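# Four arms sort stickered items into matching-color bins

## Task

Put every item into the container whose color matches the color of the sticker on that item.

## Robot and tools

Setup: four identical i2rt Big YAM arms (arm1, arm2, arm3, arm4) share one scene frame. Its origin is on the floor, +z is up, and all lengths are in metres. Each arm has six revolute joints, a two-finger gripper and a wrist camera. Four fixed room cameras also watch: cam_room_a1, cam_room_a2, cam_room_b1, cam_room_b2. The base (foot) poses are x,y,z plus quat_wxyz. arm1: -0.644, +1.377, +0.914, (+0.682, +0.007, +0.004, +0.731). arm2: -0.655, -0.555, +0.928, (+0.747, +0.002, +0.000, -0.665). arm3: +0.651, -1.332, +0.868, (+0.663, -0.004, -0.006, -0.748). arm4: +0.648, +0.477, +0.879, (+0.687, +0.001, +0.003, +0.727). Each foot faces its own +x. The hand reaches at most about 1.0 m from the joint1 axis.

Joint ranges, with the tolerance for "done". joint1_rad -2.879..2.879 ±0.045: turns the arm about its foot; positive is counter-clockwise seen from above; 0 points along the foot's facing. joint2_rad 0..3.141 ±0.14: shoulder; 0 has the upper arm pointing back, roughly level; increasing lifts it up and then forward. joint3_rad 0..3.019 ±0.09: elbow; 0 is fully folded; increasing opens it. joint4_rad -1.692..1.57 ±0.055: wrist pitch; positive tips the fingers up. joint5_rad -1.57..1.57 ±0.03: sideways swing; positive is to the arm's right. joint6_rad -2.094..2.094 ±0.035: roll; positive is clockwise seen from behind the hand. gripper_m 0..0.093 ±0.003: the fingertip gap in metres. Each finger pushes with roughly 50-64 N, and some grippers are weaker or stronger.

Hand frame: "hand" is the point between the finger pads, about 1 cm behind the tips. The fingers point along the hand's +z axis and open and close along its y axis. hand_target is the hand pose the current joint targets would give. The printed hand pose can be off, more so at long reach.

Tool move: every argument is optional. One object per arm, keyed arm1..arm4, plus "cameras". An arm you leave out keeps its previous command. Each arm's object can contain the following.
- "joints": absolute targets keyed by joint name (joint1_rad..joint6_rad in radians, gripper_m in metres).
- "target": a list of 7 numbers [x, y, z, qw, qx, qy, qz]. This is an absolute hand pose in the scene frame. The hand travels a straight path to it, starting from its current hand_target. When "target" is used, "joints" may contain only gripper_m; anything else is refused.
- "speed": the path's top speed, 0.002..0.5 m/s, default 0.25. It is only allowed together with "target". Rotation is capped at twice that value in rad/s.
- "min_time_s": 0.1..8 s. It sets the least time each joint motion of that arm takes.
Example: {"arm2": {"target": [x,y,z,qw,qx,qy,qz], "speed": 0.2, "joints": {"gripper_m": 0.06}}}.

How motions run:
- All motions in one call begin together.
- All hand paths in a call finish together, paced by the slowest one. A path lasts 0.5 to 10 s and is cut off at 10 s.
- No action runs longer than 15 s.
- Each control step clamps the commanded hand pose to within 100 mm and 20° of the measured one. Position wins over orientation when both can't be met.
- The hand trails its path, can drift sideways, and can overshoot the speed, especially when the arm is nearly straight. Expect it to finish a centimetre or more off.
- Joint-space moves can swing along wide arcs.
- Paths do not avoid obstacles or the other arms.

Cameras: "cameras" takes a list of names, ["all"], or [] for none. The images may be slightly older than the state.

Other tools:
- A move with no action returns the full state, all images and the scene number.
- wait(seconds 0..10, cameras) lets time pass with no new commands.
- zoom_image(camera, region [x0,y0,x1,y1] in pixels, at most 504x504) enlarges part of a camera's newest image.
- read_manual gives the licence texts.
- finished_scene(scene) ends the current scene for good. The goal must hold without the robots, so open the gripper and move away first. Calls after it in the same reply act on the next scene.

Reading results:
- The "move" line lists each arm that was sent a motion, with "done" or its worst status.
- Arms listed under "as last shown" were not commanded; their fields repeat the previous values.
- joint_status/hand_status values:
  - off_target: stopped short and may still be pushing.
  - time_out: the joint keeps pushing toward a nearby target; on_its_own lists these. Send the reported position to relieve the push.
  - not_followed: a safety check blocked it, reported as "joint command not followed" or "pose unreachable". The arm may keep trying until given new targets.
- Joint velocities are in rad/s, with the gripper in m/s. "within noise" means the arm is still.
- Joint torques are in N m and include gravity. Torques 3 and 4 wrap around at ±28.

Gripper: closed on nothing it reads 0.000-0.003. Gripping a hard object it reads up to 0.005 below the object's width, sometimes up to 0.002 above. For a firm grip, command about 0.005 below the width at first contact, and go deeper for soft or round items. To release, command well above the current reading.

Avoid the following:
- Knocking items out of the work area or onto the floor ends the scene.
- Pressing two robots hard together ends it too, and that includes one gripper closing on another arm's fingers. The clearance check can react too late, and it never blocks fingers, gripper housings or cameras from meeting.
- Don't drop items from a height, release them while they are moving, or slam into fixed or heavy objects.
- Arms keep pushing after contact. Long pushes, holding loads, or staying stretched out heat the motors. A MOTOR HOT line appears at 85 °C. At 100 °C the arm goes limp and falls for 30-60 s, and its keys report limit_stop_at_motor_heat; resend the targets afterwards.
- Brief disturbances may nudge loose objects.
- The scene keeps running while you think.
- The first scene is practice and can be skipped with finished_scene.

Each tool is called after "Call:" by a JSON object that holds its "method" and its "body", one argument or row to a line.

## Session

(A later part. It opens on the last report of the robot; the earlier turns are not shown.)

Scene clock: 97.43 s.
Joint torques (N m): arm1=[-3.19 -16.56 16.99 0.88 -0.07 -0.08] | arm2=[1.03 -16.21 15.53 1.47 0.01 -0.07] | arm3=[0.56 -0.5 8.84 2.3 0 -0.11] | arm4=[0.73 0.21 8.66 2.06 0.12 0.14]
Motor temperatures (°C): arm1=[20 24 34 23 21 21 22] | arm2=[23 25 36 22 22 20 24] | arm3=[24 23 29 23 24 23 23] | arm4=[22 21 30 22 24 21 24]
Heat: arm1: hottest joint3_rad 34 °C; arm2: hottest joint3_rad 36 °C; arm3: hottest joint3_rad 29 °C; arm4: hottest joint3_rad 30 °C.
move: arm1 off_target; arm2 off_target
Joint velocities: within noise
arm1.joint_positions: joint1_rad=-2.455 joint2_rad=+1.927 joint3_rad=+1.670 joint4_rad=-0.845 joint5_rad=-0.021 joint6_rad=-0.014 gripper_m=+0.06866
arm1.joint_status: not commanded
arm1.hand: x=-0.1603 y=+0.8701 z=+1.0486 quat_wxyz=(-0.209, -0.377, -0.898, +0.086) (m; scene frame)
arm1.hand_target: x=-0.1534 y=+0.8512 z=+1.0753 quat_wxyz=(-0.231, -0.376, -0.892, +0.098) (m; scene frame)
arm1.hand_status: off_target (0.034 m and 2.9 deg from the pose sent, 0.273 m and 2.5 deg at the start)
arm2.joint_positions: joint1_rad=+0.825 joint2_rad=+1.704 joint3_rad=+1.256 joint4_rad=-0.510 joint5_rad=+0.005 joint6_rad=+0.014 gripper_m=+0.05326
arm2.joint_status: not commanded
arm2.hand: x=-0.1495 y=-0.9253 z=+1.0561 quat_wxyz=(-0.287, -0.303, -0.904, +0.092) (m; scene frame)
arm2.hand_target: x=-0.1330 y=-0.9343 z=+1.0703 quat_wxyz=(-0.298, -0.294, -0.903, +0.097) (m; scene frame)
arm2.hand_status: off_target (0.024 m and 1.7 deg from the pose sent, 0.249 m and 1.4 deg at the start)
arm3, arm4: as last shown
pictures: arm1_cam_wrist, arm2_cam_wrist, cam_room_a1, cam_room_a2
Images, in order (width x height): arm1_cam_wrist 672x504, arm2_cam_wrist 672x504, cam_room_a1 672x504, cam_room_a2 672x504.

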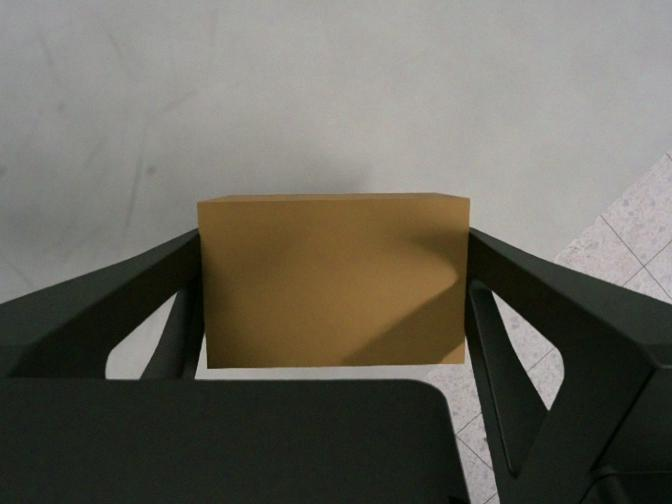

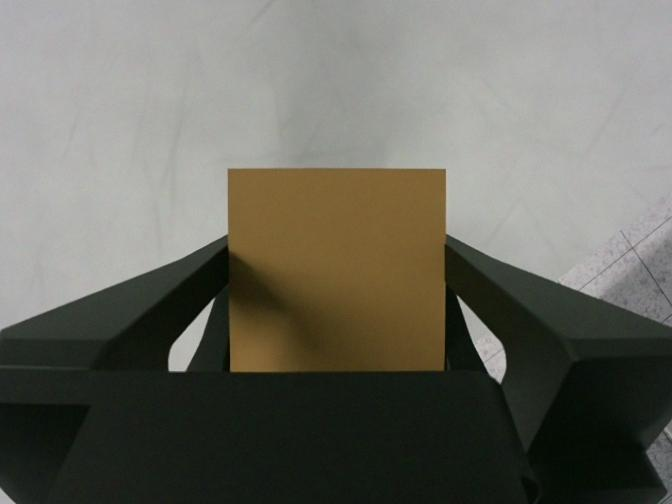

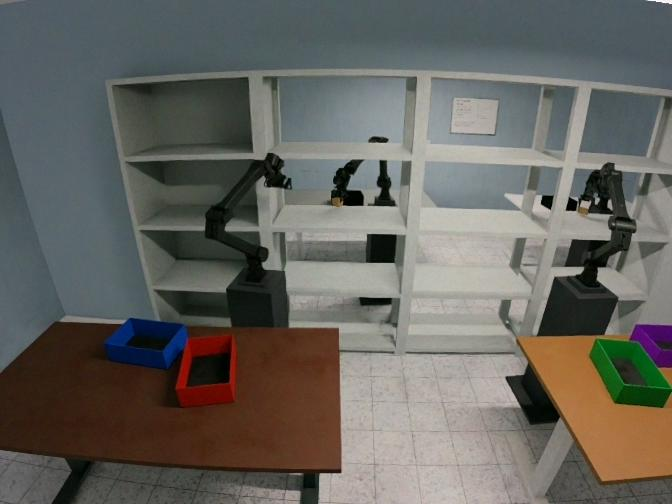

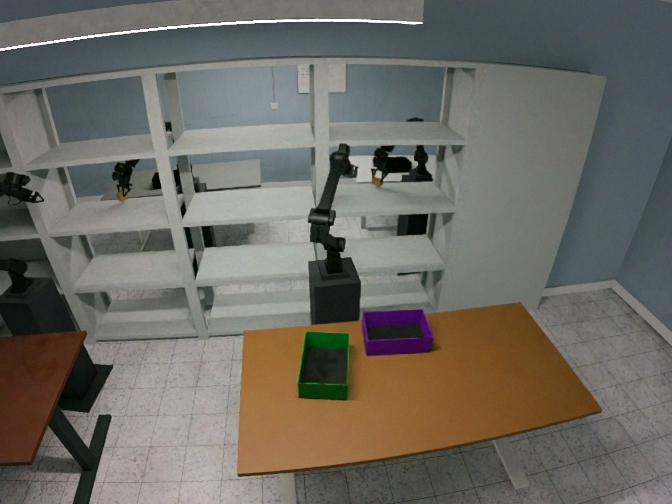

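Call:
{"method": "move", "body": {
  "arm1": {"target":[-0.145,0.840,1.055,-0.2307,-0.3759,-0.8921,0.0972],"speed":0.06},
  "arm2": {"target":[-0.126,-0.937,1.052,-0.2979,-0.2935,-0.9032,0.0968],"speed":0.06}
}}

Call:
{"method": "move", "body": {
  "arm1": {"target":[-0.145,0.840,1.043,-0.2307,-0.3759,-0.8921,0.0972],"speed":0.06},
  "arm2": {"target":[-0.126,-0.937,1.042,-0.2979,-0.2935,-0.9032,0.0968],"speed":0.06}
}}

Call:
{"method": "move", "body": {
  "arm1": {"target":[-0.145,0.840,1.036,-0.2307,-0.3759,-0.8921,0.0972],"speed":0.06},
  "arm2": {"target":[-0.126,-0.937,1.034,-0.2979,-0.2935,-0.9032,0.0968],"speed":0.06}
}}

Scene clock: 103.33 s.
Joint torques (N m): arm1=[-3.14 -16.67 16.59 1.66 -0.05 -0.03] | arm2=[1.38 -16.09 14.9 2.76 0.1 -0.03] | arm3=[0.67 -0.26 8.83 2.3 0 -0.12] | arm4=[0.91 0.15 8.65 1.95 0.14 0.15]
Motor temperatures (°C): arm1=[20 24 36 23 21 21 22] | arm2=[23 25 36 22 22 20 24] | arm3=[24 23 29 23 24 23 23] | arm4=[22 21 31 22 24 21 24]
Heat: arm1: hottest joint3_rad 36 °C; arm2: hottest joint3_rad 36 °C; arm3: hottest joint3_rad 29 °C; arm4: hottest joint3_rad 31 °C.
move: arm1 off_target; arm2 off_target
Joint velocities: within noise
arm1.joint_positions: joint1_rad=-2.458 joint2_rad=+1.965 joint3_rad=+1.686 joint4_rad=-0.842 joint5_rad=-0.022 joint6_rad=-0.016 gripper_m=+0.06866
arm1.joint_status: not commanded
arm1.hand: x=-0.1573 y=+0.8646 z=+1.0306 quat_wxyz=(-0.201, -0.378, -0.900, +0.082) (m; scene frame)
arm1.hand_target: x=-0.1468 y=+0.8417 z=+1.0556 quat_wxyz=(-0.231, -0.376, -0.892, +0.098) (m; scene frame)
arm1.hand_status: off_target (0.037 m and 3.9 deg from the pose sent, 0.034 m and 2.9 deg at the start)
arm2.joint_positions: joint1_rad=+0.825 joint2_rad=+1.735 joint3_rad=+1.256 joint4_rad=-0.505 joint5_rad=+0.005 joint6_rad=+0.014 gripper_m=+0.05326
arm2.joint_status: not commanded
arm2.hand: x=-0.1489 y=-0.9256 z=+1.0383 quat_wxyz=(-0.275, -0.304, -0.908, +0.088) (m; scene frame)
arm2.hand_target: x=-0.1273 y=-0.9360 z=+1.0526 quat_wxyz=(-0.298, -0.294, -0.903, +0.097) (m; scene frame)
arm2.hand_status: off_target (0.029 m and 3.0 deg from the pose sent, 0.027 m and 1.7 deg at the start)
arm3, arm4: as last shown
pictures: none

Scene clock: 104.33 s.
Joint torques (N m): arm1=[-2.2 -16.15 15.42 1.7 -0.03 -0.03] | arm2=[1.32 -16.15 13.96 2.74 0.1 -0.03] | arm3=[0.62 -0.32 8.79 2.3 0.01 -0.12] | arm4=[1.14 -0.03 8.76 1.85 0.14 0.19]
Motor temperatures (°C): arm1=[20 24 36 23 21 21 22] | arm2=[23 25 35 22 22 20 24] | arm3=[24 23 29 23 24 23 23] | arm4=[22 21 31 22 24 21 24]
Heat: arm1: hottest joint3_rad 36 °C; arm2: hottest joint3_rad 35 °C; arm3: hottest joint3_rad 29 °C; arm4: hottest joint3_rad 31 °C.
move: arm1 off_target; arm2 off_target
Joint velocities: within noise
arm1.joint_positions: joint1_rad=-2.458 joint2_rad=+1.972 joint3_rad=+1.686 joint4_rad=-0.816 joint5_rad=-0.022 joint6_rad=-0.016 gripper_m=+0.06866
arm1.joint_status: not commanded
arm1.hand: x=-0.1535 y=+0.8605 z=+1.0289 quat_wxyz=(-0.209, -0.377, -0.898, +0.086) (m; scene frame)
arm1.hand_target: x=-0.1461 y=+0.8410 z=+1.0434 quat_wxyz=(-0.231, -0.376, -0.892, +0.098) (m; scene frame)
arm1.hand_status: off_target (0.026 m and 2.9 deg from the pose sent, 0.030 m and 3.9 deg at the start)
arm2.joint_positions: joint1_rad=+0.825 joint2_rad=+1.745 joint3_rad=+1.256 joint4_rad=-0.480 joint5_rad=+0.005 joint6_rad=+0.014 gripper_m=+0.05326
arm2.joint_status: not commanded
arm2.hand: x=-0.1450 y=-0.9285 z=+1.0359 quat_wxyz=(-0.282, -0.303, -0.906, +0.090) (m; scene frame)
arm2.hand_target: x=-0.1268 y=-0.9363 z=+1.0424 quat_wxyz=(-0.298, -0.294, -0.903, +0.097) (m; scene frame)
arm2.hand_status: off_target (0.022 m and 2.3 deg from the pose sent, 0.026 m and 3.1 deg at the start)
arm3, arm4: as last shown
pictures: none

Scene clock: 105.30 s.
Joint torques (N m): arm1=[-3.02 -16.03 14.43 1.69 -0.05 -0.06] | arm2=[1.38 -15.68 13.2 2.84 0.09 -0.03] | arm3=[0.62 -0.15 8.81 2.32 0 -0.12] | arm4=[1.03 -0.09 8.73 2 0.11 0.19]
Motor temperatures (°C): arm1=[20 24 36 23 21 21 22] | arm2=[23 25 35 22 22 20 24] | arm3=[24 23 29 23 24 23 23] | arm4=[22 21 31 22 24 21 24]
Heat: arm1: hottest joint3_rad 36 °C; arm2: hottest joint3_rad 35 °C; arm3: hottest joint3_rad 29 °C; arm4: hottest joint3_rad 31 °C.
move: arm1 off_target; arm2 off_target
Joint velocities: within noise
arm1.joint_positions: joint1_rad=-2.458 joint2_rad=+1.974 joint3_rad=+1.686 joint4_rad=-0.802 joint5_rad=-0.022 joint6_rad=-0.016 gripper_m=+0.06866
arm1.joint_status: not commanded
arm1.hand: x=-0.1513 y=+0.8582 z=+1.0287 quat_wxyz=(-0.215, -0.376, -0.897, +0.089) (m; scene frame)
arm1.hand_target: x=-0.1458 y=+0.8407 z=+1.0363 quat_wxyz=(-0.231, -0.376, -0.892, +0.097) (m; scene frame)
arm1.hand_status: off_target (0.021 m and 2.2 deg from the pose sent, 0.023 m and 2.8 deg at the start)
arm2.joint_positions: joint1_rad=+0.825 joint2_rad=+1.749 joint3_rad=+1.256 joint4_rad=-0.461 joint5_rad=+0.005 joint6_rad=+0.014 gripper_m=+0.05326
arm2.joint_status: not commanded
arm2.hand: x=-0.1419 y=-0.9308 z=+1.0359 quat_wxyz=(-0.289, -0.302, -0.904, +0.092) (m; scene frame)
arm2.hand_target: x=-0.1266 y=-0.9365 z=+1.0342 quat_wxyz=(-0.298, -0.294, -0.903, +0.097) (m; scene frame)
arm2.hand_status: off_target (0.017 m and 1.5 deg from the pose sent, 0.021 m and 2.3 deg at the start)
arm3, arm4: as last shown
pictures: none

Contact. Release, then retreat as arms 3/4 approach.

Call:
{"method": "move", "body": {
  "arm1": {"joints":{"gripper_m":0.09}},
  "arm2": {"joints":{"gripper_m":0.09}},
  "cameras": ["arm1_cam_wrist","arm2_cam_wrist"]
}}

Call:
{"method": "move", "body": {
  "arm1": {"target":[-0.235,0.93,1.10,-0.2462,-0.3742,-0.888,0.1038],"speed":0.2},
  "arm2": {"target":[-0.235,-0.87,1.10,-0.3057,-0.2926,-0.9006,0.0993],"speed":0.2},
  "arm3": {"target":[0.15,-1.12,1.16,-0.1257,0.8688,-0.2823,-0.3868],"speed":0.2},
  "arm4": {"target":[0.13,0.61,1.16,-0.1579,0.8418,-0.3547,-0.3748],"speed":0.2}
}}

Call:
{"method": "move", "body": {
  "arm1": {"target":[-0.37,1.08,1.16,-0.2462,-0.3742,-0.888,0.1038],"speed":0.2},
  "arm2": {"target":[-0.37,-0.76,1.16,-0.3057,-0.2926,-0.9006,0.0993],"speed":0.2},
  "arm3": {"target":[-0.02,-1.01,1.12,-0.1257,0.8688,-0.2823,-0.3868],"speed":0.2},
  "arm4": {"target":[-0.02,0.72,1.12,-0.1579,0.8418,-0.3547,-0.3748],"speed":0.2}
}}

Call:
{"method": "move", "body": {
  "arm3": {"target":[-0.105,-0.95,1.11,-0.1257,0.8688,-0.2823,-0.3868],"speed":0.15},
  "arm4": {"target":[-0.105,0.805,1.115,-0.1579,0.8418,-0.3547,-0.3748],"speed":0.15},
  "cameras": ["arm3_cam_wrist","arm4_cam_wrist"]
}}

Scene clock: 117.63 s.
Joint torques (N m): arm1=[-2.84 -16.26 14.61 1.7 -0.06 -0.05] | arm2=[1.44 -15.74 13.19 2.73 0.09 -0.04] | arm3=[0.62 -0.38 8.79 2.32 0.01 -0.11] | arm4=[1.26 0.09 8.73 1.92 0.14 0.16]
Motor temperatures (°C): arm1=[20 25 37 23 21 21 22] | arm2=[23 25 35 22 22 20 24] | arm3=[24 23 30 23 24 23 23] | arm4=[22 21 32 22 24 21 24]
Heat: arm1: hottest joint3_rad 37 °C; arm2: hottest joint3_rad 35 °C; arm3: hottest joint3_rad 30 °C; arm4: hottest joint3_rad 32 °C.
move: arm1 done; arm2 done
Joint velocities: within noise
arm1.joint_positions: joint1_rad=-2.458 joint2_rad=+1.975 joint3_rad=+1.686 joint4_rad=-0.801 joint5_rad=-0.022 joint6_rad=-0.016 gripper_m=+0.08997
arm1.joint_status: all done
arm1.hand: x=-0.1511 y=+0.8581 z=+1.0283 quat_wxyz=(-0.215, -0.376, -0.897, +0.088) (m; scene frame)
arm1.hand_target: x=-0.1458 y=+0.8408 z=+1.0361 quat_wxyz=(-0.231, -0.376, -0.892, +0.097) (m; scene frame)
arm1.hand_status: not commanded
arm2.joint_positions: joint1_rad=+0.825 joint2_rad=+1.749 joint3_rad=+1.256 joint4_rad=-0.458 joint5_rad=+0.005 joint6_rad=+0.014 gripper_m=+0.08993
arm2.joint_status: all done
arm2.hand: x=-0.1415 y=-0.9310 z=+1.0360 quat_wxyz=(-0.290, -0.302, -0.903, +0.093) (m; scene frame)
arm2.hand_target: x=-0.1266 y=-0.9365 z=+1.0341 quat_wxyz=(-0.298, -0.294, -0.903, +0.097) (m; scene frame)
arm2.hand_status: not commanded
arm3, arm4: as last shown
pictures: arm1_cam_wrist, arm2_cam_wrist
Images, in order (width x height): arm1_cam_wrist 672x504, arm2_cam_wrist 672x504.

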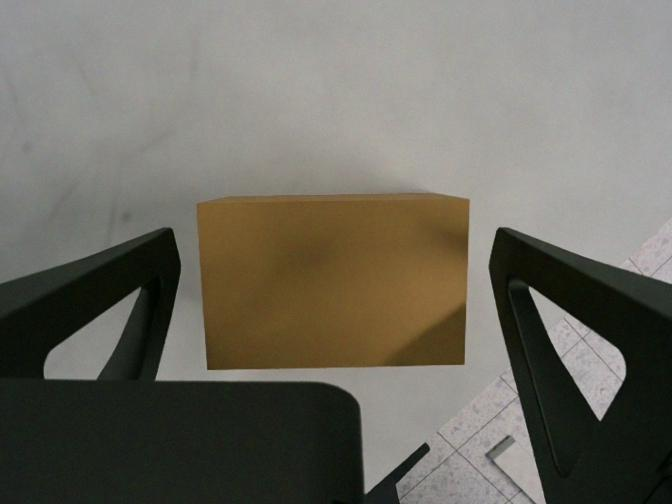

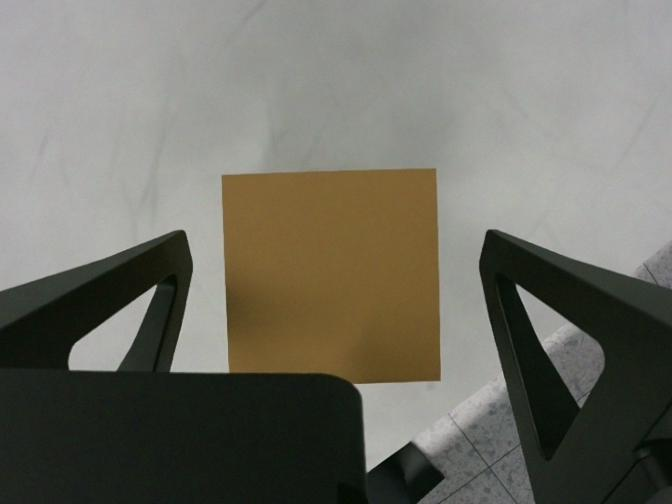

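Scene clock: 119.83 s.
Joint torques (N m): arm1=[-2.43 -14.21 10.96 1.59 -0.05 -0.06] | arm2=[0.09 -13.68 9.87 1.46 -0.2 -0.08] | arm3=[2.43 -12.1 14.5 2.04 0.25 0.02] | arm4=[3.02 -11.4 13.18 1.51 0.59 0.21]
Motor temperatures (°C): arm1=[20 25 37 23 21 21 22] | arm2=[23 25 35 22 22 20 24] | arm3=[24 23 30 23 24 23 23] | arm4=[22 21 32 22 24 21 24]
Heat: arm1: hottest joint3_rad 37 °C; arm2: hottest joint3_rad 35 °C; arm3: hottest joint3_rad 30 °C; arm4: hottest joint3_rad 32 °C.
move: arm1 off_target; arm2 off_target; arm3 off_target; arm4 off_target
Joint velocities: within noise
arm1.joint_positions: joint1_rad=-2.469 joint2_rad=+1.625 joint3_rad=+1.342 joint4_rad=-0.760 joint5_rad=-0.029 joint6_rad=-0.025 gripper_m=+0.08997
arm1.joint_status: not commanded
arm1.hand: x=-0.2314 y=+0.9359 z=+1.0901 quat_wxyz=(-0.235, -0.374, -0.892, +0.097) (m; scene frame)
arm1.hand_target: x=-0.2351 y=+0.9301 z=+1.1000 quat_wxyz=(-0.246, -0.374, -0.888, +0.104) (m; scene frame)
arm1.hand_status: off_target (0.012 m and 1.5 deg from the pose sent, 0.132 m and 4.1 deg at the start)
arm2.joint_positions: joint1_rad=+0.821 joint2_rad=+1.397 joint3_rad=+1.013 joint4_rad=-0.509 joint5_rad=-0.002 joint6_rad=+0.001 gripper_m=+0.08993
arm2.joint_status: not commanded
arm2.hand: x=-0.2258 y=-0.8711 z=+1.1069 quat_wxyz=(-0.317, -0.294, -0.896, +0.101) (m; scene frame)
arm2.hand_target: x=-0.2348 y=-0.8700 z=+1.1000 quat_wxyz=(-0.306, -0.293, -0.901, +0.099) (m; scene frame)
arm2.hand_status: off_target (0.012 m and 1.4 deg from the pose sent, 0.129 m and 2.3 deg at the start)
arm3.joint_positions: joint1_rad=-1.781 joint2_rad=+1.290 joint3_rad=+1.096 joint4_rad=-0.632 joint5_rad=+0.236 joint6_rad=+0.196 gripper_m=+0.09399
arm3.joint_status: not commanded
arm3.hand: x=+0.1705 y=-1.1197 z=+1.1250 quat_wxyz=(+0.128, -0.883, +0.284, +0.351) (m; scene frame)
arm3.hand_target: x=+0.1524 y=-1.1208 z=+1.1601 quat_wxyz=(+0.125, -0.869, +0.282, +0.387) (m; scene frame)
arm3.hand_status: off_target (0.041 m and 4.5 deg from the pose sent, 0.279 m and 14.0 deg at the start)
arm4.joint_positions: joint1_rad=+1.396 joint2_rad=+1.332 joint3_rad=+1.126 joint4_rad=-0.725 joint5_rad=+0.501 joint6_rad=+0.505 gripper_m=+0.09398
arm4.joint_status: not commanded
arm4.hand: x=+0.1551 y=+0.6217 z=+1.1352 quat_wxyz=(-0.170, +0.851, -0.357, -0.345) (m; scene frame)
arm4.hand_target: x=+0.1323 y=+0.6094 z=+1.1601 quat_wxyz=(-0.157, +0.842, -0.355, -0.375) (m; scene frame)
arm4.hand_status: off_target (0.037 m and 3.8 deg from the pose sent, 0.286 m and 25.6 deg at the start)
pictures: none

Scene clock: 121.67 s.
Joint torques (N m): arm1=[-2.78 -4.01 11.77 0.94 -0.05 -0.01] | arm2=[1.44 -4.6 10.61 1.47 0.15 0.14] | arm3=[0.67 -20.6 14.5 1.09 0.03 -0.12] | arm4=[1.08 -22.53 12.72 0.62 0.2 -0.11]
Motor temperatures (°C): arm1=[20 25 37 23 21 21 22] | arm2=[23 25 35 22 22 20 24] | arm3=[24 23 30 23 24 23 23] | arm4=[22 22 32 22 24 21 24]
Heat: arm1: hottest joint3_rad 37 °C; arm2: hottest joint3_rad 35 °C; arm3: hottest joint3_rad 30 °C; arm4: hottest joint3_rad 32 °C.
move: arm1 done; arm2 off_target; arm3 off_target; arm4 off_target
Joint velocities: within noise
arm1.joint_positions: joint1_rad=-2.474 joint2_rad=+1.040 joint3_rad=+0.963 joint4_rad=-0.930 joint5_rad=-0.031 joint6_rad=-0.028 gripper_m=+0.08997
arm1.joint_status: not commanded
arm1.hand: x=-0.3660 y=+1.0822 z=+1.1616 quat_wxyz=(-0.252, -0.372, -0.887, +0.104) (m; scene frame)
arm1.hand_target: x=-0.3699 y=+1.0800 z=+1.1600 quat_wxyz=(-0.246, -0.374, -0.888, +0.104) (m; scene frame)
arm1.hand_status: done (0.005 m and 0.7 deg from the pose sent, 0.212 m and 1.5 deg at the start)
arm2.joint_positions: joint1_rad=+0.831 joint2_rad=+0.834 joint3_rad=+0.778 joint4_rad=-0.827 joint5_rad=+0.008 joint6_rad=+0.001 gripper_m=+0.08993
arm2.joint_status: not commanded
arm2.hand: x=-0.3672 y=-0.7656 z=+1.1714 quat_wxyz=(-0.320, -0.291, -0.895, +0.105) (m; scene frame)
arm2.hand_target: x=-0.3701 y=-0.7601 z=+1.1601 quat_wxyz=(-0.306, -0.293, -0.901, +0.099) (m; scene frame)
arm2.hand_status: off_target (0.013 m and 1.9 deg from the pose sent, 0.190 m and 1.4 deg at the start)
arm3.joint_positions: joint1_rad=-1.838 joint2_rad=+1.812 joint3_rad=+1.610 joint4_rad=-0.578 joint5_rad=+0.179 joint6_rad=+0.152 gripper_m=+0.09399
arm3.joint_status: not commanded
arm3.hand: x=-0.0100 y=-1.0240 z=+1.0952 quat_wxyz=(+0.122, -0.878, +0.281, +0.369) (m; scene frame)
arm3.hand_target: x=-0.0185 y=-1.0107 z=+1.1202 quat_wxyz=(+0.126, -0.869, +0.282, +0.387) (m; scene frame)
arm3.hand_status: off_target (0.030 m and 2.4 deg from the pose sent, 0.220 m and 4.5 deg at the start)
arm4.joint_positions: joint1_rad=+1.261 joint2_rad=+1.808 joint3_rad=+1.538 joint4_rad=-0.603 joint5_rad=+0.403 joint6_rad=+0.397 gripper_m=+0.09398
arm4.joint_status: not commanded
arm4.hand: x=-0.0073 y=+0.7185 z=+1.0830 quat_wxyz=(-0.161, +0.850, -0.360, -0.349) (m; scene frame)
arm4.hand_target: x=-0.0183 y=+0.7194 z=+1.1201 quat_wxyz=(-0.158, +0.842, -0.355, -0.375) (m; scene frame)
arm4.hand_status: off_target (0.039 m and 3.2 deg from the pose sent, 0.201 m and 3.8 deg at the start; pose on its path clipped on 5 of 55 steps)
pictures: none

Scene clock: 123.30 s.
Joint torques (N m): arm1=[-2.32 -3.6 11.73 0.92 -0.09 0.01] | arm2=[1.44 -4.72 10.59 1.46 0.16 0.15] | arm3=[0.79 -24.41 14.9 1.1 0.01 -0.13] | arm4=[0.97 -23.71 13.46 0.72 0.15 -0.1]
Motor temperatures (°C): arm1=[20 25 37 23 21 21 22] | arm2=[23 25 34 22 22 20 24] | arm3=[24 23 30 23 24 23 23] | arm4=[22 22 33 22 24 21 24]
Heat: arm1: hottest joint3_rad 37 °C; arm2: hottest joint3_rad 34 °C; arm3: hottest joint3_rad 30 °C; arm4: hottest joint3_rad 33 °C.
move: arm3 off_target; arm4 off_target
Joint velocities: within noise
arm1, arm2: as last shown
arm3.joint_positions: joint1_rad=-1.870 joint2_rad=+2.106 joint3_rad=+2.054 joint4_rad=-0.715 joint5_rad=+0.156 joint6_rad=+0.131 gripper_m=+0.09399
arm3.joint_status: not commanded
arm3.hand: x=-0.0978 y=-0.9643 z=+1.0923 quat_wxyz=(+0.121, -0.876, +0.281, +0.373) (m; scene frame)
arm3.hand_target: x=-0.1036 y=-0.9506 z=+1.1102 quat_wxyz=(+0.126, -0.869, +0.282, +0.388) (m; scene frame)
arm3.hand_status: off_target (0.024 m and 1.9 deg from the pose sent, 0.121 m and 2.4 deg at the start)
arm4.joint_positions: joint1_rad=+1.179 joint2_rad=+2.070 joint3_rad=+1.977 joint4_rad=-0.717 joint5_rad=+0.343 joint6_rad=+0.329 gripper_m=+0.09398
arm4.joint_status: not commanded
arm4.hand: x=-0.0937 y=+0.7997 z=+1.1044 quat_wxyz=(-0.157, +0.843, -0.360, -0.367) (m; scene frame)
arm4.hand_target: x=-0.1040 y=+0.8048 z=+1.1151 quat_wxyz=(-0.158, +0.842, -0.355, -0.376) (m; scene frame)
arm4.hand_status: off_target (0.016 m and 1.1 deg from the pose sent, 0.134 m and 3.2 deg at the start)
pictures: arm3_cam_wrist, arm4_cam_wrist
Images, in order (width x height): arm3_cam_wrist 672x504, arm4_cam_wrist 672x504.

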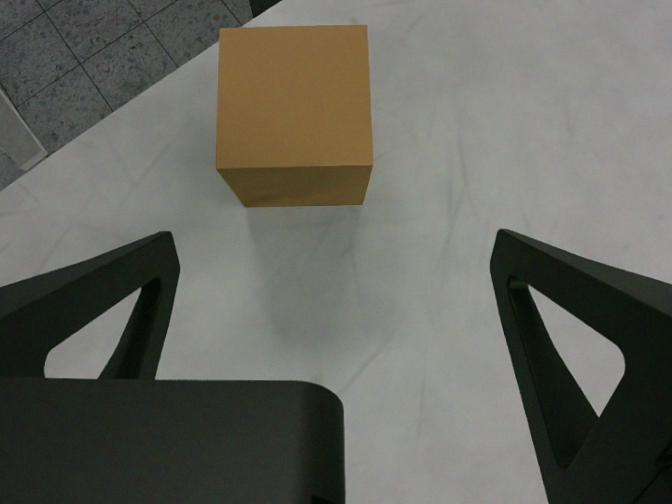

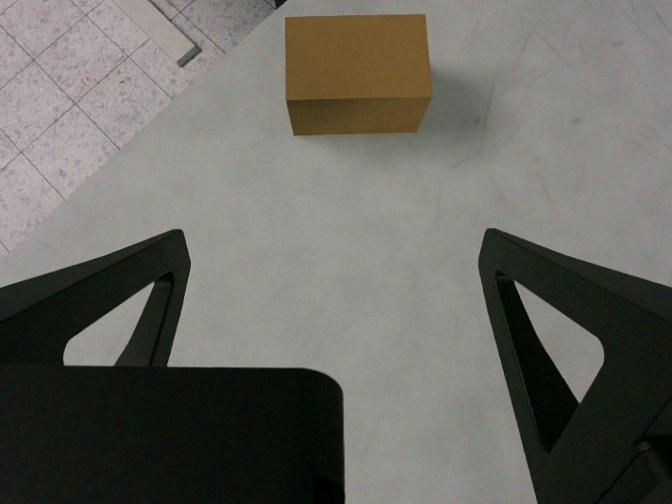

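Call:
{"method": "move", "body": {
  "arm3": {"target":[-0.164,-0.926,1.10,-0.1257,0.8688,-0.2823,-0.3868],"speed":0.15},
  "arm4": {"target":[-0.163,0.879,1.09,-0.1579,0.8418,-0.3547,-0.3748],"speed":0.15}
}}

Call:
{"method": "move", "body": {
  "arm3": {"target":[-0.162,-0.927,1.05,-0.1257,0.8688,-0.2823,-0.3868],"speed":0.1},
  "arm4": {"target":[-0.163,0.883,1.03,-0.1579,0.8418,-0.3547,-0.3748],"speed":0.1},
  "cameras": ["arm3_cam_wrist","arm4_cam_wrist"]
}}

Scene clock: 132.13 s.
Joint torques (N m): arm1=[-2.78 -3.72 11.7 1.03 -0.05 -0.05] | arm2=[1.61 -4.78 10.61 1.47 0.16 0.15] | arm3=[1.03 -27.63 14.91 1.09 0.11 -0.1] | arm4=[1.2 -27.4 13.44 0.68 0.15 -0.08]
Motor temperatures (°C): arm1=[20 25 37 23 21 21 22] | arm2=[23 25 34 22 22 20 23] | arm3=[24 24 32 23 24 23 23] | arm4=[22 23 34 22 24 21 24]
Heat: arm1: hottest joint3_rad 37 °C; arm2: hottest joint3_rad 34 °C; arm3: hottest joint3_rad 32 °C; arm4: hottest joint3_rad 34 °C.
move: arm3 off_target; arm4 done
Joint velocities: within noise
arm1, arm2: as last shown
arm3.joint_positions: joint1_rad=-1.870 joint2_rad=+2.388 joint3_rad=+2.534 joint4_rad=-0.909 joint5_rad=+0.156 joint6_rad=+0.131 gripper_m=+0.09399
arm3.joint_status: not commanded
arm3.hand: x=-0.1600 y=-0.9366 z=+1.0864 quat_wxyz=(+0.122, -0.875, +0.281, +0.375) (m; scene frame)
arm3.hand_target: x=-0.1629 y=-0.9265 z=+1.1000 quat_wxyz=(+0.126, -0.868, +0.282, +0.388) (m; scene frame)
arm3.hand_status: off_target (0.018 m and 1.7 deg from the pose sent, 0.077 m and 1.9 deg at the start)
arm4.joint_positions: joint1_rad=+1.108 joint2_rad=+2.395 joint3_rad=+2.495 joint4_rad=-0.886 joint5_rad=+0.296 joint6_rad=+0.281 gripper_m=+0.09398
arm4.joint_status: not commanded
arm4.hand: x=-0.1538 y=+0.8791 z=+1.0873 quat_wxyz=(-0.157, +0.841, -0.362, -0.370) (m; scene frame)
arm4.hand_target: x=-0.1623 y=+0.8787 z=+1.0899 quat_wxyz=(-0.158, +0.841, -0.354, -0.376) (m; scene frame)
arm4.hand_status: done (0.010 m and 1.0 deg from the pose sent, 0.106 m and 1.1 deg at the start)
pictures: none

Scene clock: 133.37 s.
Joint torques (N m): arm1=[-2.32 -4.66 11.58 0.98 -0.1 -0.04] | arm2=[1.49 -4.54 10.58 1.46 0.16 0.15] | arm3=[0.85 -30.62 9.8 2.13 0.09 -0.1] | arm4=[0.91 -27.99 9.81 1.76 0.11 -0.1]
Motor temperatures (°C): arm1=[20 25 37 23 21 21 22] | arm2=[23 25 33 22 22 20 23] | arm3=[24 24 32 23 24 23 23] | arm4=[22 23 34 22 24 21 24]
Heat: arm1: hottest joint3_rad 37 °C; arm2: hottest joint3_rad 33 °C; arm3: hottest joint3_rad 32 °C; arm4: hottest joint3_rad 34 °C.
move: arm3 off_target; arm4 off_target
Joint velocities: within noise
arm1, arm2: as last shown
arm3.joint_positions: joint1_rad=-1.870 joint2_rad=+2.387 joint3_rad=+2.406 joint4_rad=-0.778 joint5_rad=+0.156 joint6_rad=+0.131 gripper_m=+0.09399
arm3.joint_status: not commanded
arm3.hand: x=-0.1641 y=-0.9354 z=+1.0393 quat_wxyz=(+0.122, -0.874, +0.281, +0.377) (m; scene frame)
arm3.hand_target: x=-0.1618 y=-0.9271 z=+1.0500 quat_wxyz=(+0.126, -0.869, +0.282, +0.387) (m; scene frame)
arm3.hand_status: off_target (0.014 m and 1.4 deg from the pose sent, 0.038 m and 1.7 deg at the start)
arm4.joint_positions: joint1_rad=+1.108 joint2_rad=+2.395 joint3_rad=+2.383 joint4_rad=-0.759 joint5_rad=+0.294 joint6_rad=+0.278 gripper_m=+0.09398
arm4.joint_status: not commanded
arm4.hand: x=-0.1584 y=+0.8804 z=+1.0472 quat_wxyz=(-0.157, +0.839, -0.360, -0.377) (m; scene frame)
arm4.hand_target: x=-0.1623 y=+0.8827 z=+1.0302 quat_wxyz=(-0.158, +0.842, -0.355, -0.375) (m; scene frame)
arm4.hand_status: off_target (0.018 m and 0.8 deg from the pose sent, 0.058 m and 1.0 deg at the start)
pictures: arm3_cam_wrist, arm4_cam_wrist
Images, in order (width x height): arm3_cam_wrist 672x504, arm4_cam_wrist 672x504.

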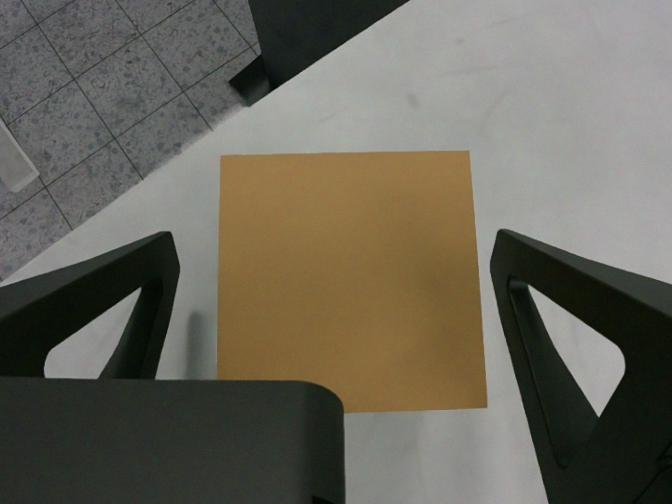

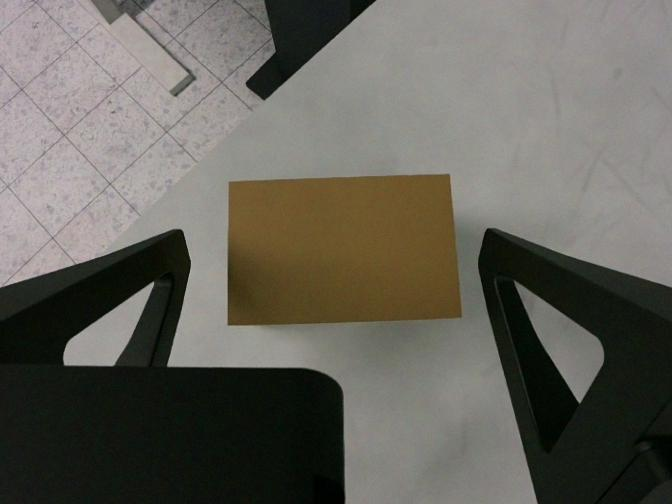

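Call:
{"method": "move", "body": {
  "arm3": {"joints":{"gripper_m":0.043}},
  "arm4": {"target":[-0.162,0.888,1.004,-0.1579,0.8418,-0.3547,-0.3748],"speed":0.1},
  "cameras": ["arm4_cam_wrist"]
}}

Call:
{"method": "move", "body": {
  "arm3": {"target":[-0.13,-0.955,1.10,-0.1257,0.8688,-0.2823,-0.3868],"speed":0.12},
  "arm4": {"joints":{"gripper_m":0.055}},
  "cameras": ["arm3_cam_wrist","arm4_cam_wrist"]
}}

Scene clock: 140.80 s.
Joint torques (N m): arm1=[-2.96 -3.9 11.75 0.91 -0.06 -0.05] | arm2=[1.38 -4.66 10.59 1.44 0.17 0.14] | arm3=[0.85 -30.39 9.74 2.11 0.11 -0.09] | arm4=[0.21 -27.28 9.44 1.68 0.12 -0.1]
Motor temperatures (°C): arm1=[20 24 37 23 21 21 22] | arm2=[23 25 33 22 22 20 23] | arm3=[24 26 32 23 24 23 23] | arm4=[22 23 34 22 24 21 24]
Heat: arm1: hottest joint3_rad 37 °C; arm2: hottest joint3_rad 33 °C; arm3: hottest joint3_rad 32 °C; arm4: hottest joint3_rad 34 °C.
move: arm3 off_target; arm4 off_target
Joint velocities: within noise
arm1, arm2: as last shown
arm3.joint_positions: joint1_rad=-1.870 joint2_rad=+2.387 joint3_rad=+2.406 joint4_rad=-0.777 joint5_rad=+0.156 joint6_rad=+0.131 gripper_m=+0.05330
arm3.joint_status: gripper_m off_target (ended at +0.05332, target +0.04300)
arm3.hand: x=-0.1642 y=-0.9355 z=+1.0393 quat_wxyz=(+0.122, -0.874, +0.281, +0.377) (m; scene frame)
arm3.hand_target: x=-0.1618 y=-0.9271 z=+1.0501 quat_wxyz=(+0.126, -0.869, +0.282, +0.387) (m; scene frame)
arm3.hand_status: not commanded
arm4.joint_positions: joint1_rad=+1.108 joint2_rad=+2.395 joint3_rad=+2.334 joint4_rad=-0.698 joint5_rad=+0.289 joint6_rad=+0.274 gripper_m=+0.09398
arm4.joint_status: not commanded
arm4.hand: x=-0.1602 y=+0.8802 z=+1.0302 quat_wxyz=(-0.156, +0.838, -0.358, -0.383) (m; scene frame)
arm4.hand_target: x=-0.1607 y=+0.8874 z=+1.0041 quat_wxyz=(-0.158, +0.842, -0.355, -0.375) (m; scene frame)
arm4.hand_status: off_target (0.027 m and 1.1 deg from the pose sent, 0.044 m and 0.8 deg at the start)
pictures: arm4_cam_wrist
Images, in order (width x height): arm4_cam_wrist 672x504.

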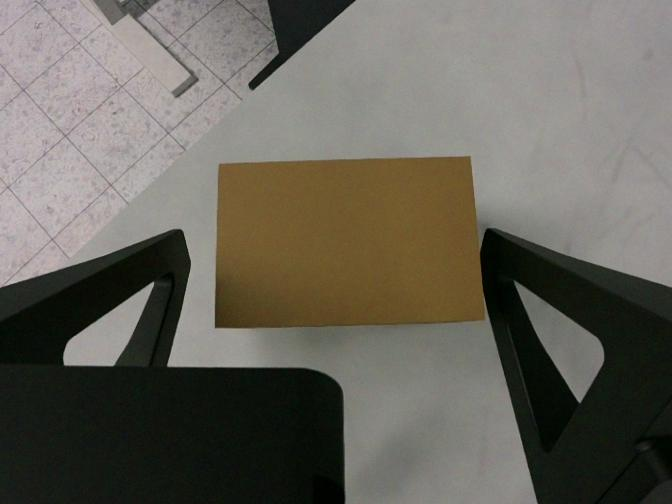

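Scene clock: 142.13 s.
Joint torques (N m): arm1=[-2.9 -4.42 11.81 0.94 -0.05 -0.05] | arm2=[1.55 -4.6 10.61 1.44 0.16 0.15] | arm3=[2.2 -28.45 9.68 1.96 0.21 0.02] | arm4=[0.56 -27.4 9.52 1.83 0.16 -0.05]
Motor temperatures (°C): arm1=[20 24 37 23 21 21 22] | arm2=[23 25 33 22 22 20 23] | arm3=[24 26 32 23 24 23 23] | arm4=[22 23 34 22 24 21 24]
Heat: arm1: hottest joint3_rad 37 °C; arm2: hottest joint3_rad 33 °C; arm3: hottest joint3_rad 32 °C; arm4: hottest joint3_rad 34 °C.
move: arm3 off_target; arm4 off_target
Joint velocities: within noise
arm1, arm2: as last shown
arm3.joint_positions: joint1_rad=-1.870 joint2_rad=+2.217 joint3_rad=+2.231 joint4_rad=-0.771 joint5_rad=+0.166 joint6_rad=+0.131 gripper_m=+0.05330
arm3.joint_status: not commanded
arm3.hand: x=-0.1270 y=-0.9495 z=+1.0905 quat_wxyz=(+0.126, -0.873, +0.283, +0.377) (m; scene frame)
arm3.hand_target: x=-0.1299 y=-0.9550 z=+1.1001 quat_wxyz=(+0.126, -0.869, +0.282, +0.387) (m; scene frame)
arm3.hand_status: off_target (0.011 m and 1.2 deg from the pose sent, 0.072 m and 1.4 deg at the start)
arm4.joint_positions: joint1_rad=+1.108 joint2_rad=+2.395 joint3_rad=+2.334 joint4_rad=-0.697 joint5_rad=+0.287 joint6_rad=+0.272 gripper_m=+0.06947
arm4.joint_status: gripper_m off_target (ended at +0.06950, target +0.05500)
arm4.hand: x=-0.1604 y=+0.8801 z=+1.0302 quat_wxyz=(-0.155, +0.838, -0.357, -0.383) (m; scene frame)
arm4.hand_target: x=-0.1608 y=+0.8872 z=+1.0040 quat_wxyz=(-0.158, +0.842, -0.355, -0.375) (m; scene frame)
arm4.hand_status: not commanded
pictures: arm3_cam_wrist, arm4_cam_wrist
Images, in order (width x height): arm3_cam_wrist 672x504, arm4_cam_wrist 672x504.

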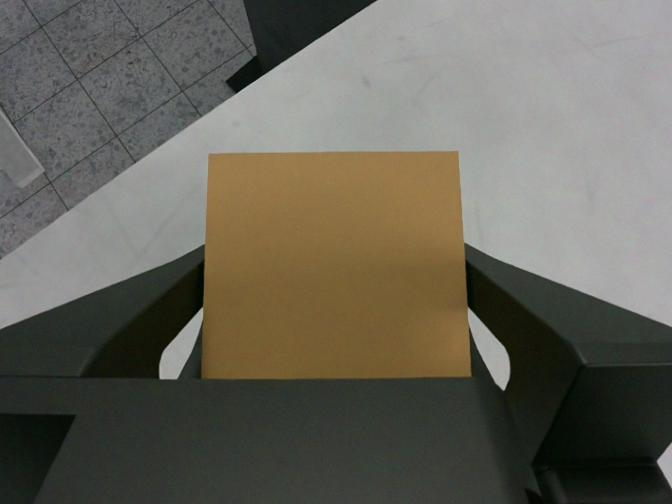

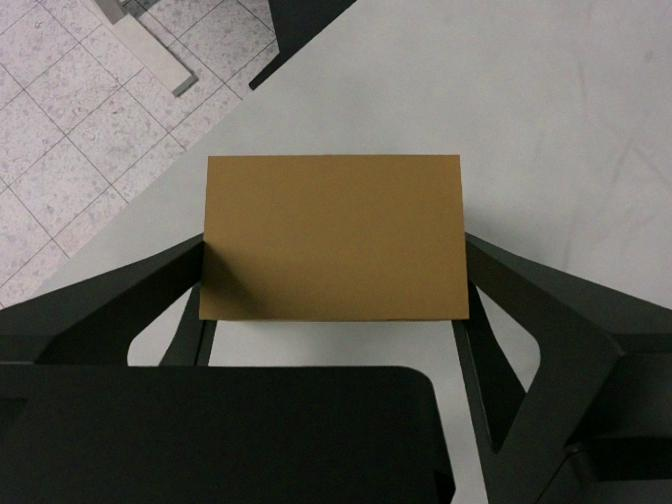

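Call:
{"method": "move", "body": {
  "arm3": {"target":[0.17,-1.13,1.18,-0.1257,0.8688,-0.2823,-0.3868],"speed":0.25},
  "arm4": {"target":[-0.12,0.85,1.09,-0.1579,0.8418,-0.3547,-0.3748],"speed":0.12}
}}

Call:
{"method": "move", "body": {
  "arm3": {"target":[0.36,-1.19,1.26,-0.126,0.869,-0.215,-0.42],"speed":0.25},
  "arm4": {"target":[0.15,0.61,1.18,-0.1579,0.8418,-0.3547,-0.3748],"speed":0.25}
}}

Call:
{"method": "move", "body": {
  "arm4": {"target":[0.34,0.62,1.26,-0.11,0.876,-0.25,-0.39],"speed":0.25},
  "arm3": {"joints":{"joint1_rad":1.065,"joint2_rad":0.8,"joint3_rad":1.1,"joint4_rad":-1.2,"joint5_rad":0,"joint6_rad":0},"min_time_s":4}
}}

Call:
{"method": "move", "body": {
  "arm3": {"target":[1.13,-1.69,0.95,-0.3089,-0.0249,-0.9507,0.0081],"speed":0.25},
  "arm4": {"joints":{"joint1_rad":-1.176,"joint2_rad":0.8,"joint3_rad":1.1,"joint4_rad":-1.2,"joint5_rad":0,"joint6_rad":0},"min_time_s":4},
  "cameras": ["arm3_cam_wrist"]
}}

Call:
{"method": "move", "body": {
  "arm4": {"target":[1.10,0.70,0.95,-0.3089,-0.0249,-0.9507,0.0081],"speed":0.25},
  "cameras": ["arm3_cam_wrist","arm4_cam_wrist"]
}}

Scene clock: 156.23 s.
Joint torques (N m): arm1=[-2.67 -4.13 11.6 0.91 -0.04 -0.07] | arm2=[1.44 -4.72 10.58 1.47 0.16 0.15] | arm3=[2.26 -10.58 9.72 1.21 0.26 0.03] | arm4=[1.96 -29.33 9.43 0.7 0.38 0.09]
Motor temperatures (°C): arm1=[20 24 37 23 21 21 22] | arm2=[23 25 32 22 22 20 23] | arm3=[24 26 31 23 24 23 24] | arm4=[22 24 35 22 24 21 25]
Heat: arm1: hottest joint3_rad 37 °C; arm2: hottest joint3_rad 32 °C; arm3: hottest joint3_rad 31 °C; arm4: hottest joint3_rad 35 °C.
move: arm3 done; arm4 off_target
Joint velocities: within noise
arm1, arm2: as last shown
arm3.joint_positions: joint1_rad=-1.769 joint2_rad=+1.224 joint3_rad=+1.159 joint4_rad=-0.671 joint5_rad=+0.243 joint6_rad=+0.202 gripper_m=+0.05329
arm3.joint_status: not commanded
arm3.hand: x=+0.1721 y=-1.1244 z=+1.1859 quat_wxyz=(+0.128, -0.865, +0.284, +0.393) (m; scene frame)
arm3.hand_target: x=+0.1701 y=-1.1300 z=+1.1800 quat_wxyz=(+0.126, -0.869, +0.282, +0.387) (m; scene frame)
arm3.hand_status: done (0.008 m and 0.9 deg from the pose sent, 0.359 m and 1.2 deg at the start)
arm4.joint_positions: joint1_rad=+1.119 joint2_rad=+2.221 joint3_rad=+2.150 joint4_rad=-0.716 joint5_rad=+0.299 joint6_rad=+0.272 gripper_m=+0.06946
arm4.joint_status: not commanded
arm4.hand: x=-0.1210 y=+0.8551 z=+1.0747 quat_wxyz=(-0.158, +0.844, -0.354, -0.370) (m; scene frame)
arm4.hand_target: x=-0.1201 y=+0.8501 z=+1.0898 quat_wxyz=(-0.158, +0.842, -0.355, -0.375) (m; scene frame)
arm4.hand_status: off_target (0.016 m and 0.7 deg from the pose sent, 0.078 m and 1.1 deg at the start)
pictures: none

Scene clock: 158.50 s.
Joint torques (N m): arm1=[-3.19 -3.49 11.71 0.87 -0.08 -0.01] | arm2=[1.49 -4.66 10.58 1.48 0.17 0.15] | arm3=[0.26 -1.44 9.5 1.43 -0.01 -0.12] | arm4=[2.67 -12.22 9.39 0.53 0.55 0.13]
Motor temperatures (°C): arm1=[20 24 37 23 21 21 22] | arm2=[23 25 32 22 22 20 23] | arm3=[24 26 31 23 24 23 24] | arm4=[22 24 35 22 24 21 25]
Heat: arm1: hottest joint3_rad 37 °C; arm2: hottest joint3_rad 32 °C; arm3: hottest joint3_rad 31 °C; arm4: hottest joint3_rad 35 °C.
move: arm3 done; arm4 off_target
Joint velocities: within noise
arm1, arm2: as last shown
arm3.joint_positions: joint1_rad=-1.792 joint2_rad=+0.662 joint3_rad=+1.009 joint4_rad=-0.998 joint5_rad=+0.149 joint6_rad=+0.058 gripper_m=+0.05329
arm3.joint_status: not commanded
arm3.hand: x=+0.3581 y=-1.1940 z=+1.2629 quat_wxyz=(+0.123, -0.870, +0.213, +0.427) (m; scene frame)
arm3.hand_target: x=+0.3600 y=-1.1901 z=+1.2600 quat_wxyz=(+0.126, -0.872, +0.216, +0.421) (m; scene frame)
arm3.hand_status: done (0.005 m and 0.8 deg from the pose sent, 0.212 m and 8.5 deg at the start)
arm4.joint_positions: joint1_rad=+1.396 joint2_rad=+1.298 joint3_rad=+1.183 joint4_rad=-0.752 joint5_rad=+0.500 joint6_rad=+0.500 gripper_m=+0.06947
arm4.joint_status: not commanded
arm4.hand: x=+0.1513 y=+0.6219 z=+1.1779 quat_wxyz=(-0.162, +0.840, -0.359, -0.374) (m; scene frame)
arm4.hand_target: x=+0.1501 y=+0.6101 z=+1.1799 quat_wxyz=(-0.158, +0.842, -0.355, -0.375) (m; scene frame)
arm4.hand_status: off_target (0.012 m and 0.7 deg from the pose sent, 0.380 m and 0.7 deg at the start)
pictures: none

Scene clock: 162.83 s.
Joint torques (N m): arm1=[-2.37 -3.49 11.58 0.98 -0.09 -0.03] | arm2=[1.49 -4.72 10.58 1.47 0.16 0.15] | arm3=[1.9 -2.43 14.86 0.95 0.02 -0.12] | arm4=[0.38 -2.49 9.52 0.76 0.04 -0.07]
Motor temperatures (°C): arm1=[20 24 37 23 21 21 22] | arm2=[23 24 32 22 22 20 23] | arm3=[24 26 31 23 24 23 24] | arm4=[22 24 34 22 24 21 25]
Heat: arm1: hottest joint3_rad 37 °C; arm2: hottest joint3_rad 32 °C; arm3: hottest joint3_rad 31 °C; arm4: hottest joint3_rad 34 °C.
move: arm3 done; arm4 done
Joint velocities: within noise
arm1.joint_positions: joint1_rad=-2.474 joint2_rad=+1.040 joint3_rad=+0.963 joint4_rad=-0.930 joint5_rad=-0.031 joint6_rad=-0.028 gripper_m=+0.08997
arm1.joint_status: not commanded
arm1.hand: x=-0.3660 y=+1.0822 z=+1.1616 quat_wxyz=(-0.252, -0.372, -0.887, +0.104) (m; scene frame)
arm1.hand_target: x=-0.3699 y=+1.0800 z=+1.1600 quat_wxyz=(-0.246, -0.374, -0.888, +0.104) (m; scene frame)
arm1.hand_status: not commanded
arm2.joint_positions: joint1_rad=+0.831 joint2_rad=+0.834 joint3_rad=+0.778 joint4_rad=-0.827 joint5_rad=+0.008 joint6_rad=+0.001 gripper_m=+0.08993
arm2.joint_status: not commanded
arm2.hand: x=-0.3672 y=-0.7656 z=+1.1714 quat_wxyz=(-0.320, -0.291, -0.895, +0.105) (m; scene frame)
arm2.hand_target: x=-0.3701 y=-0.7601 z=+1.1601 quat_wxyz=(-0.306, -0.293, -0.901, +0.099) (m; scene frame)
arm2.hand_status: not commanded
arm3.joint_positions: joint1_rad=+1.057 joint2_rad=+0.793 joint3_rad=+1.037 joint4_rad=-1.194 joint5_rad=+0.001 joint6_rad=+0.007 gripper_m=+0.05325
arm3.joint_status: all done
arm3.hand: x=+0.9073 y=-1.5169 z=+1.2091 quat_wxyz=(-0.293, -0.299, -0.903, +0.101) (m; scene frame)
arm3.hand_target: x=+0.9141 y=-1.5181 z=+1.2386 quat_wxyz=(-0.316, -0.289, -0.897, +0.108) (m; scene frame)
arm3.hand_status: not commanded
arm4.joint_positions: joint1_rad=+1.169 joint2_rad=+0.746 joint3_rad=+1.036 joint4_rad=-1.022 joint5_rad=+0.159 joint6_rad=+0.152 gripper_m=+0.06946
arm4.joint_status: not commanded
arm4.hand: x=+0.3405 y=+0.6195 z=+1.2625 quat_wxyz=(-0.109, +0.874, -0.256, -0.399) (m; scene frame)
arm4.hand_target: x=+0.3400 y=+0.6200 z=+1.2600 quat_wxyz=(-0.110, +0.879, -0.251, -0.391) (m; scene frame)
arm4.hand_status: done (0.003 m and 1.2 deg from the pose sent, 0.206 m and 14.6 deg at the start)
pictures: none

Scene clock: 167.23 s.
Joint torques (N m): arm1=[-3.02 -3.78 11.59 0.9 -0.06 -0.03] | arm2=[1.44 -4.66 10.61 1.43 0.16 0.15] | arm3=[0.09 -17.79 11.88 1.28 -0.42 -0.13] | arm4=[0.67 -2.49 13.2 0.49 -0.04 -0.1]
Motor temperatures (°C): arm1=[20 24 37 23 21 21 22] | arm2=[23 24 32 22 22 20 23] | arm3=[24 26 31 23 24 23 24] | arm4=[22 24 34 22 24 21 26]
Heat: arm1: hottest joint3_rad 37 °C; arm2: hottest joint3_rad 32 °C; arm3: hottest joint3_rad 31 °C; arm4: hottest joint3_rad 34 °C.
move: arm3 off_target; arm4 done
Joint velocities: within noise
arm1, arm2: as last shown
arm3.joint_positions: joint1_rad=+0.950 joint2_rad=+1.765 joint3_rad=+1.144 joint4_rad=-0.514 joint5_rad=-0.394 joint6_rad=-0.589 gripper_m=+0.05323
arm3.joint_status: not commanded
arm3.hand: x=+1.1170 y=-1.6678 z=+0.9266 quat_wxyz=(-0.286, -0.029, -0.958, -0.013) (m; scene frame)
arm3.hand_target: x=+1.1288 y=-1.6891 z=+0.9506 quat_wxyz=(-0.309, -0.025, -0.951, +0.008) (m; scene frame)
arm3.hand_status: off_target (0.035 m and 3.7 deg from the pose sent, 0.383 m and 33.7 deg at the start)
arm4.joint_positions: joint1_rad=-1.176 joint2_rad=+0.789 joint3_rad=+1.041 joint4_rad=-1.190 joint5_rad=+0.004 joint6_rad=+0.014 gripper_m=+0.06949
arm4.joint_status: all done
arm4.hand: x=+0.9378 y=+0.6170 z=+1.2197 quat_wxyz=(-0.301, +0.206, -0.929, -0.069) (m; scene frame)
arm4.hand_target: x=+0.9430 y=+0.6203 z=+1.2454 quat_wxyz=(-0.318, +0.212, -0.921, -0.073) (m; scene frame)
arm4.hand_status: not commanded
pictures: arm3_cam_wrist
Images, in order (width x height): arm3_cam_wrist 672x504.

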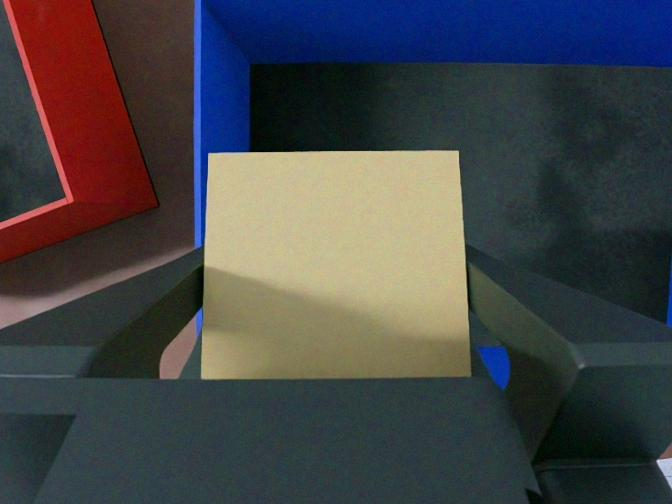

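Scene clock: 169.43 s.
Joint torques (N m): arm1=[-3.08 -4.07 11.64 0.76 -0.08 -0.02] | arm2=[1.55 -4.66 10.61 1.51 0.16 0.14] | arm3=[0.09 -17.79 11.85 1.28 -0.41 -0.13] | arm4=[1.44 -13.98 9.98 1.35 0.48 0.15]
Motor temperatures (°C): arm1=[20 24 37 23 21 21 22] | arm2=[23 24 32 22 22 20 23] | arm3=[24 26 31 23 24 23 24] | arm4=[22 24 34 22 24 21 26]
Heat: arm1: hottest joint3_rad 37 °C; arm2: hottest joint3_rad 32 °C; arm3: hottest joint3_rad 31 °C; arm4: hottest joint3_rad 34 °C.
move: arm4 off_target
Joint velocities: within noise
arm1, arm2, arm3: as last shown
arm4.joint_positions: joint1_rad=-1.056 joint2_rad=+1.539 joint3_rad=+0.831 joint4_rad=-0.396 joint5_rad=+0.349 joint6_rad=+0.520 gripper_m=+0.06949
arm4.joint_status: not commanded
arm4.hand: x=+1.0800 y=+0.6838 z=+0.9272 quat_wxyz=(-0.280, -0.015, -0.959, +0.028) (m; scene frame)
arm4.hand_target: x=+1.0986 y=+0.6993 z=+0.9507 quat_wxyz=(-0.309, -0.025, -0.951, +0.008) (m; scene frame)
arm4.hand_status: off_target (0.034 m and 4.2 deg from the pose sent, 0.325 m and 28.1 deg at the start)
pictures: arm3_cam_wrist, arm4_cam_wrist
Images, in order (width x height): arm3_cam_wrist 672x504, arm4_cam_wrist 672x504.

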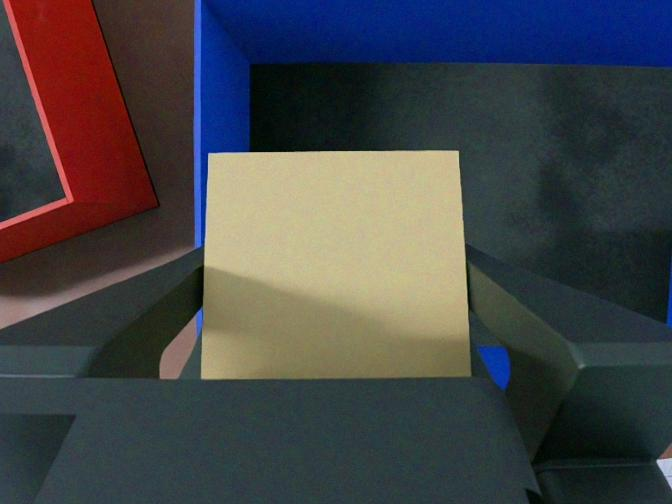

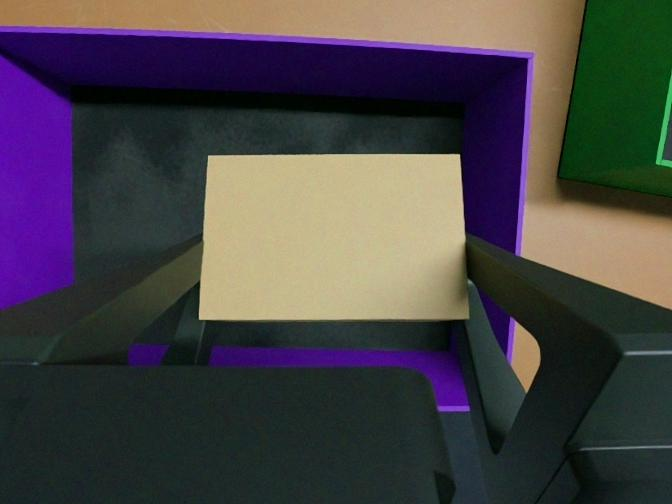

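Call:
{"method": "move", "body": {
  "arm3": {"target":[1.168,-1.733,0.85,-0.3089,-0.0249,-0.9507,0.0081],"speed":0.18},
  "arm4": {"target":[1.110,0.733,0.85,-0.3089,-0.0249,-0.9507,0.0081],"speed":0.18},
  "cameras": ["arm3_cam_wrist","arm4_cam_wrist"]
}}

Scene clock: 181.67 s.
Joint torques (N m): arm1=[-2.9 -3.96 11.7 0.91 -0.05 -0.04] | arm2=[1.49 -4.66 10.59 1.47 0.16 0.15] | arm3=[0.03 -20.37 10.84 1.51 -0.41 -0.13] | arm4=[0.85 -15.21 8.08 1.35 0.48 0.18]
Motor temperatures (°C): arm1=[20 24 37 23 21 21 22] | arm2=[23 24 32 22 22 20 23] | arm3=[24 26 32 23 24 23 24] | arm4=[22 24 36 22 24 21 26]
Heat: arm1: hottest joint3_rad 37 °C; arm2: hottest joint3_rad 32 °C; arm3: hottest joint3_rad 32 °C; arm4: hottest joint3_rad 36 °C.
move: arm3 off_target; arm4 off_target
Joint velocities: within noise
arm1, arm2: as last shown
arm3.joint_positions: joint1_rad=+0.943 joint2_rad=+2.038 joint3_rad=+1.264 joint4_rad=-0.363 joint5_rad=-0.398 joint6_rad=-0.597 gripper_m=+0.05323
arm3.joint_status: not commanded
arm3.hand: x=+1.1542 y=-1.7084 z=+0.8315 quat_wxyz=(-0.286, -0.028, -0.958, -0.013) (m; scene frame)
arm3.hand_target: x=+1.1667 y=-1.7320 z=+0.8508 quat_wxyz=(-0.309, -0.025, -0.951, +0.008) (m; scene frame)
arm3.hand_status: off_target (0.034 m and 3.7 deg from the pose sent, 0.113 m and 3.7 deg at the start)
arm4.joint_positions: joint1_rad=-1.004 joint2_rad=+1.794 joint3_rad=+0.846 joint4_rad=-0.147 joint5_rad=+0.374 joint6_rad=+0.567 gripper_m=+0.06949
arm4.joint_status: not commanded
arm4.hand: x=+1.0931 y=+0.7184 z=+0.8406 quat_wxyz=(-0.290, -0.016, -0.956, +0.022) (m; scene frame)
arm4.hand_target: x=+1.1092 y=+0.7326 z=+0.8506 quat_wxyz=(-0.309, -0.025, -0.951, +0.008) (m; scene frame)
arm4.hand_status: off_target (0.024 m and 2.9 deg from the pose sent, 0.096 m and 4.2 deg at the start)
pictures: arm3_cam_wrist, arm4_cam_wrist
Images, in order (width x height): arm3_cam_wrist 672x504, arm4_cam_wrist 672x504.

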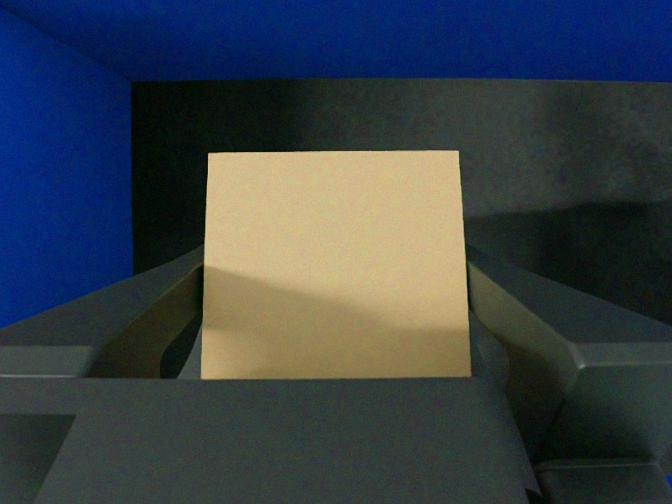

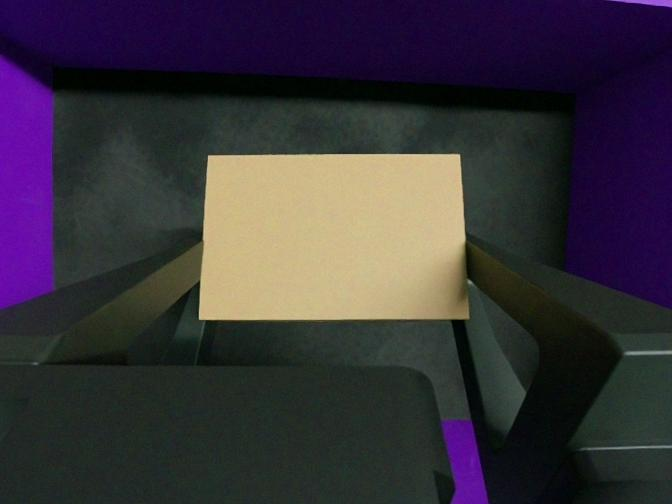

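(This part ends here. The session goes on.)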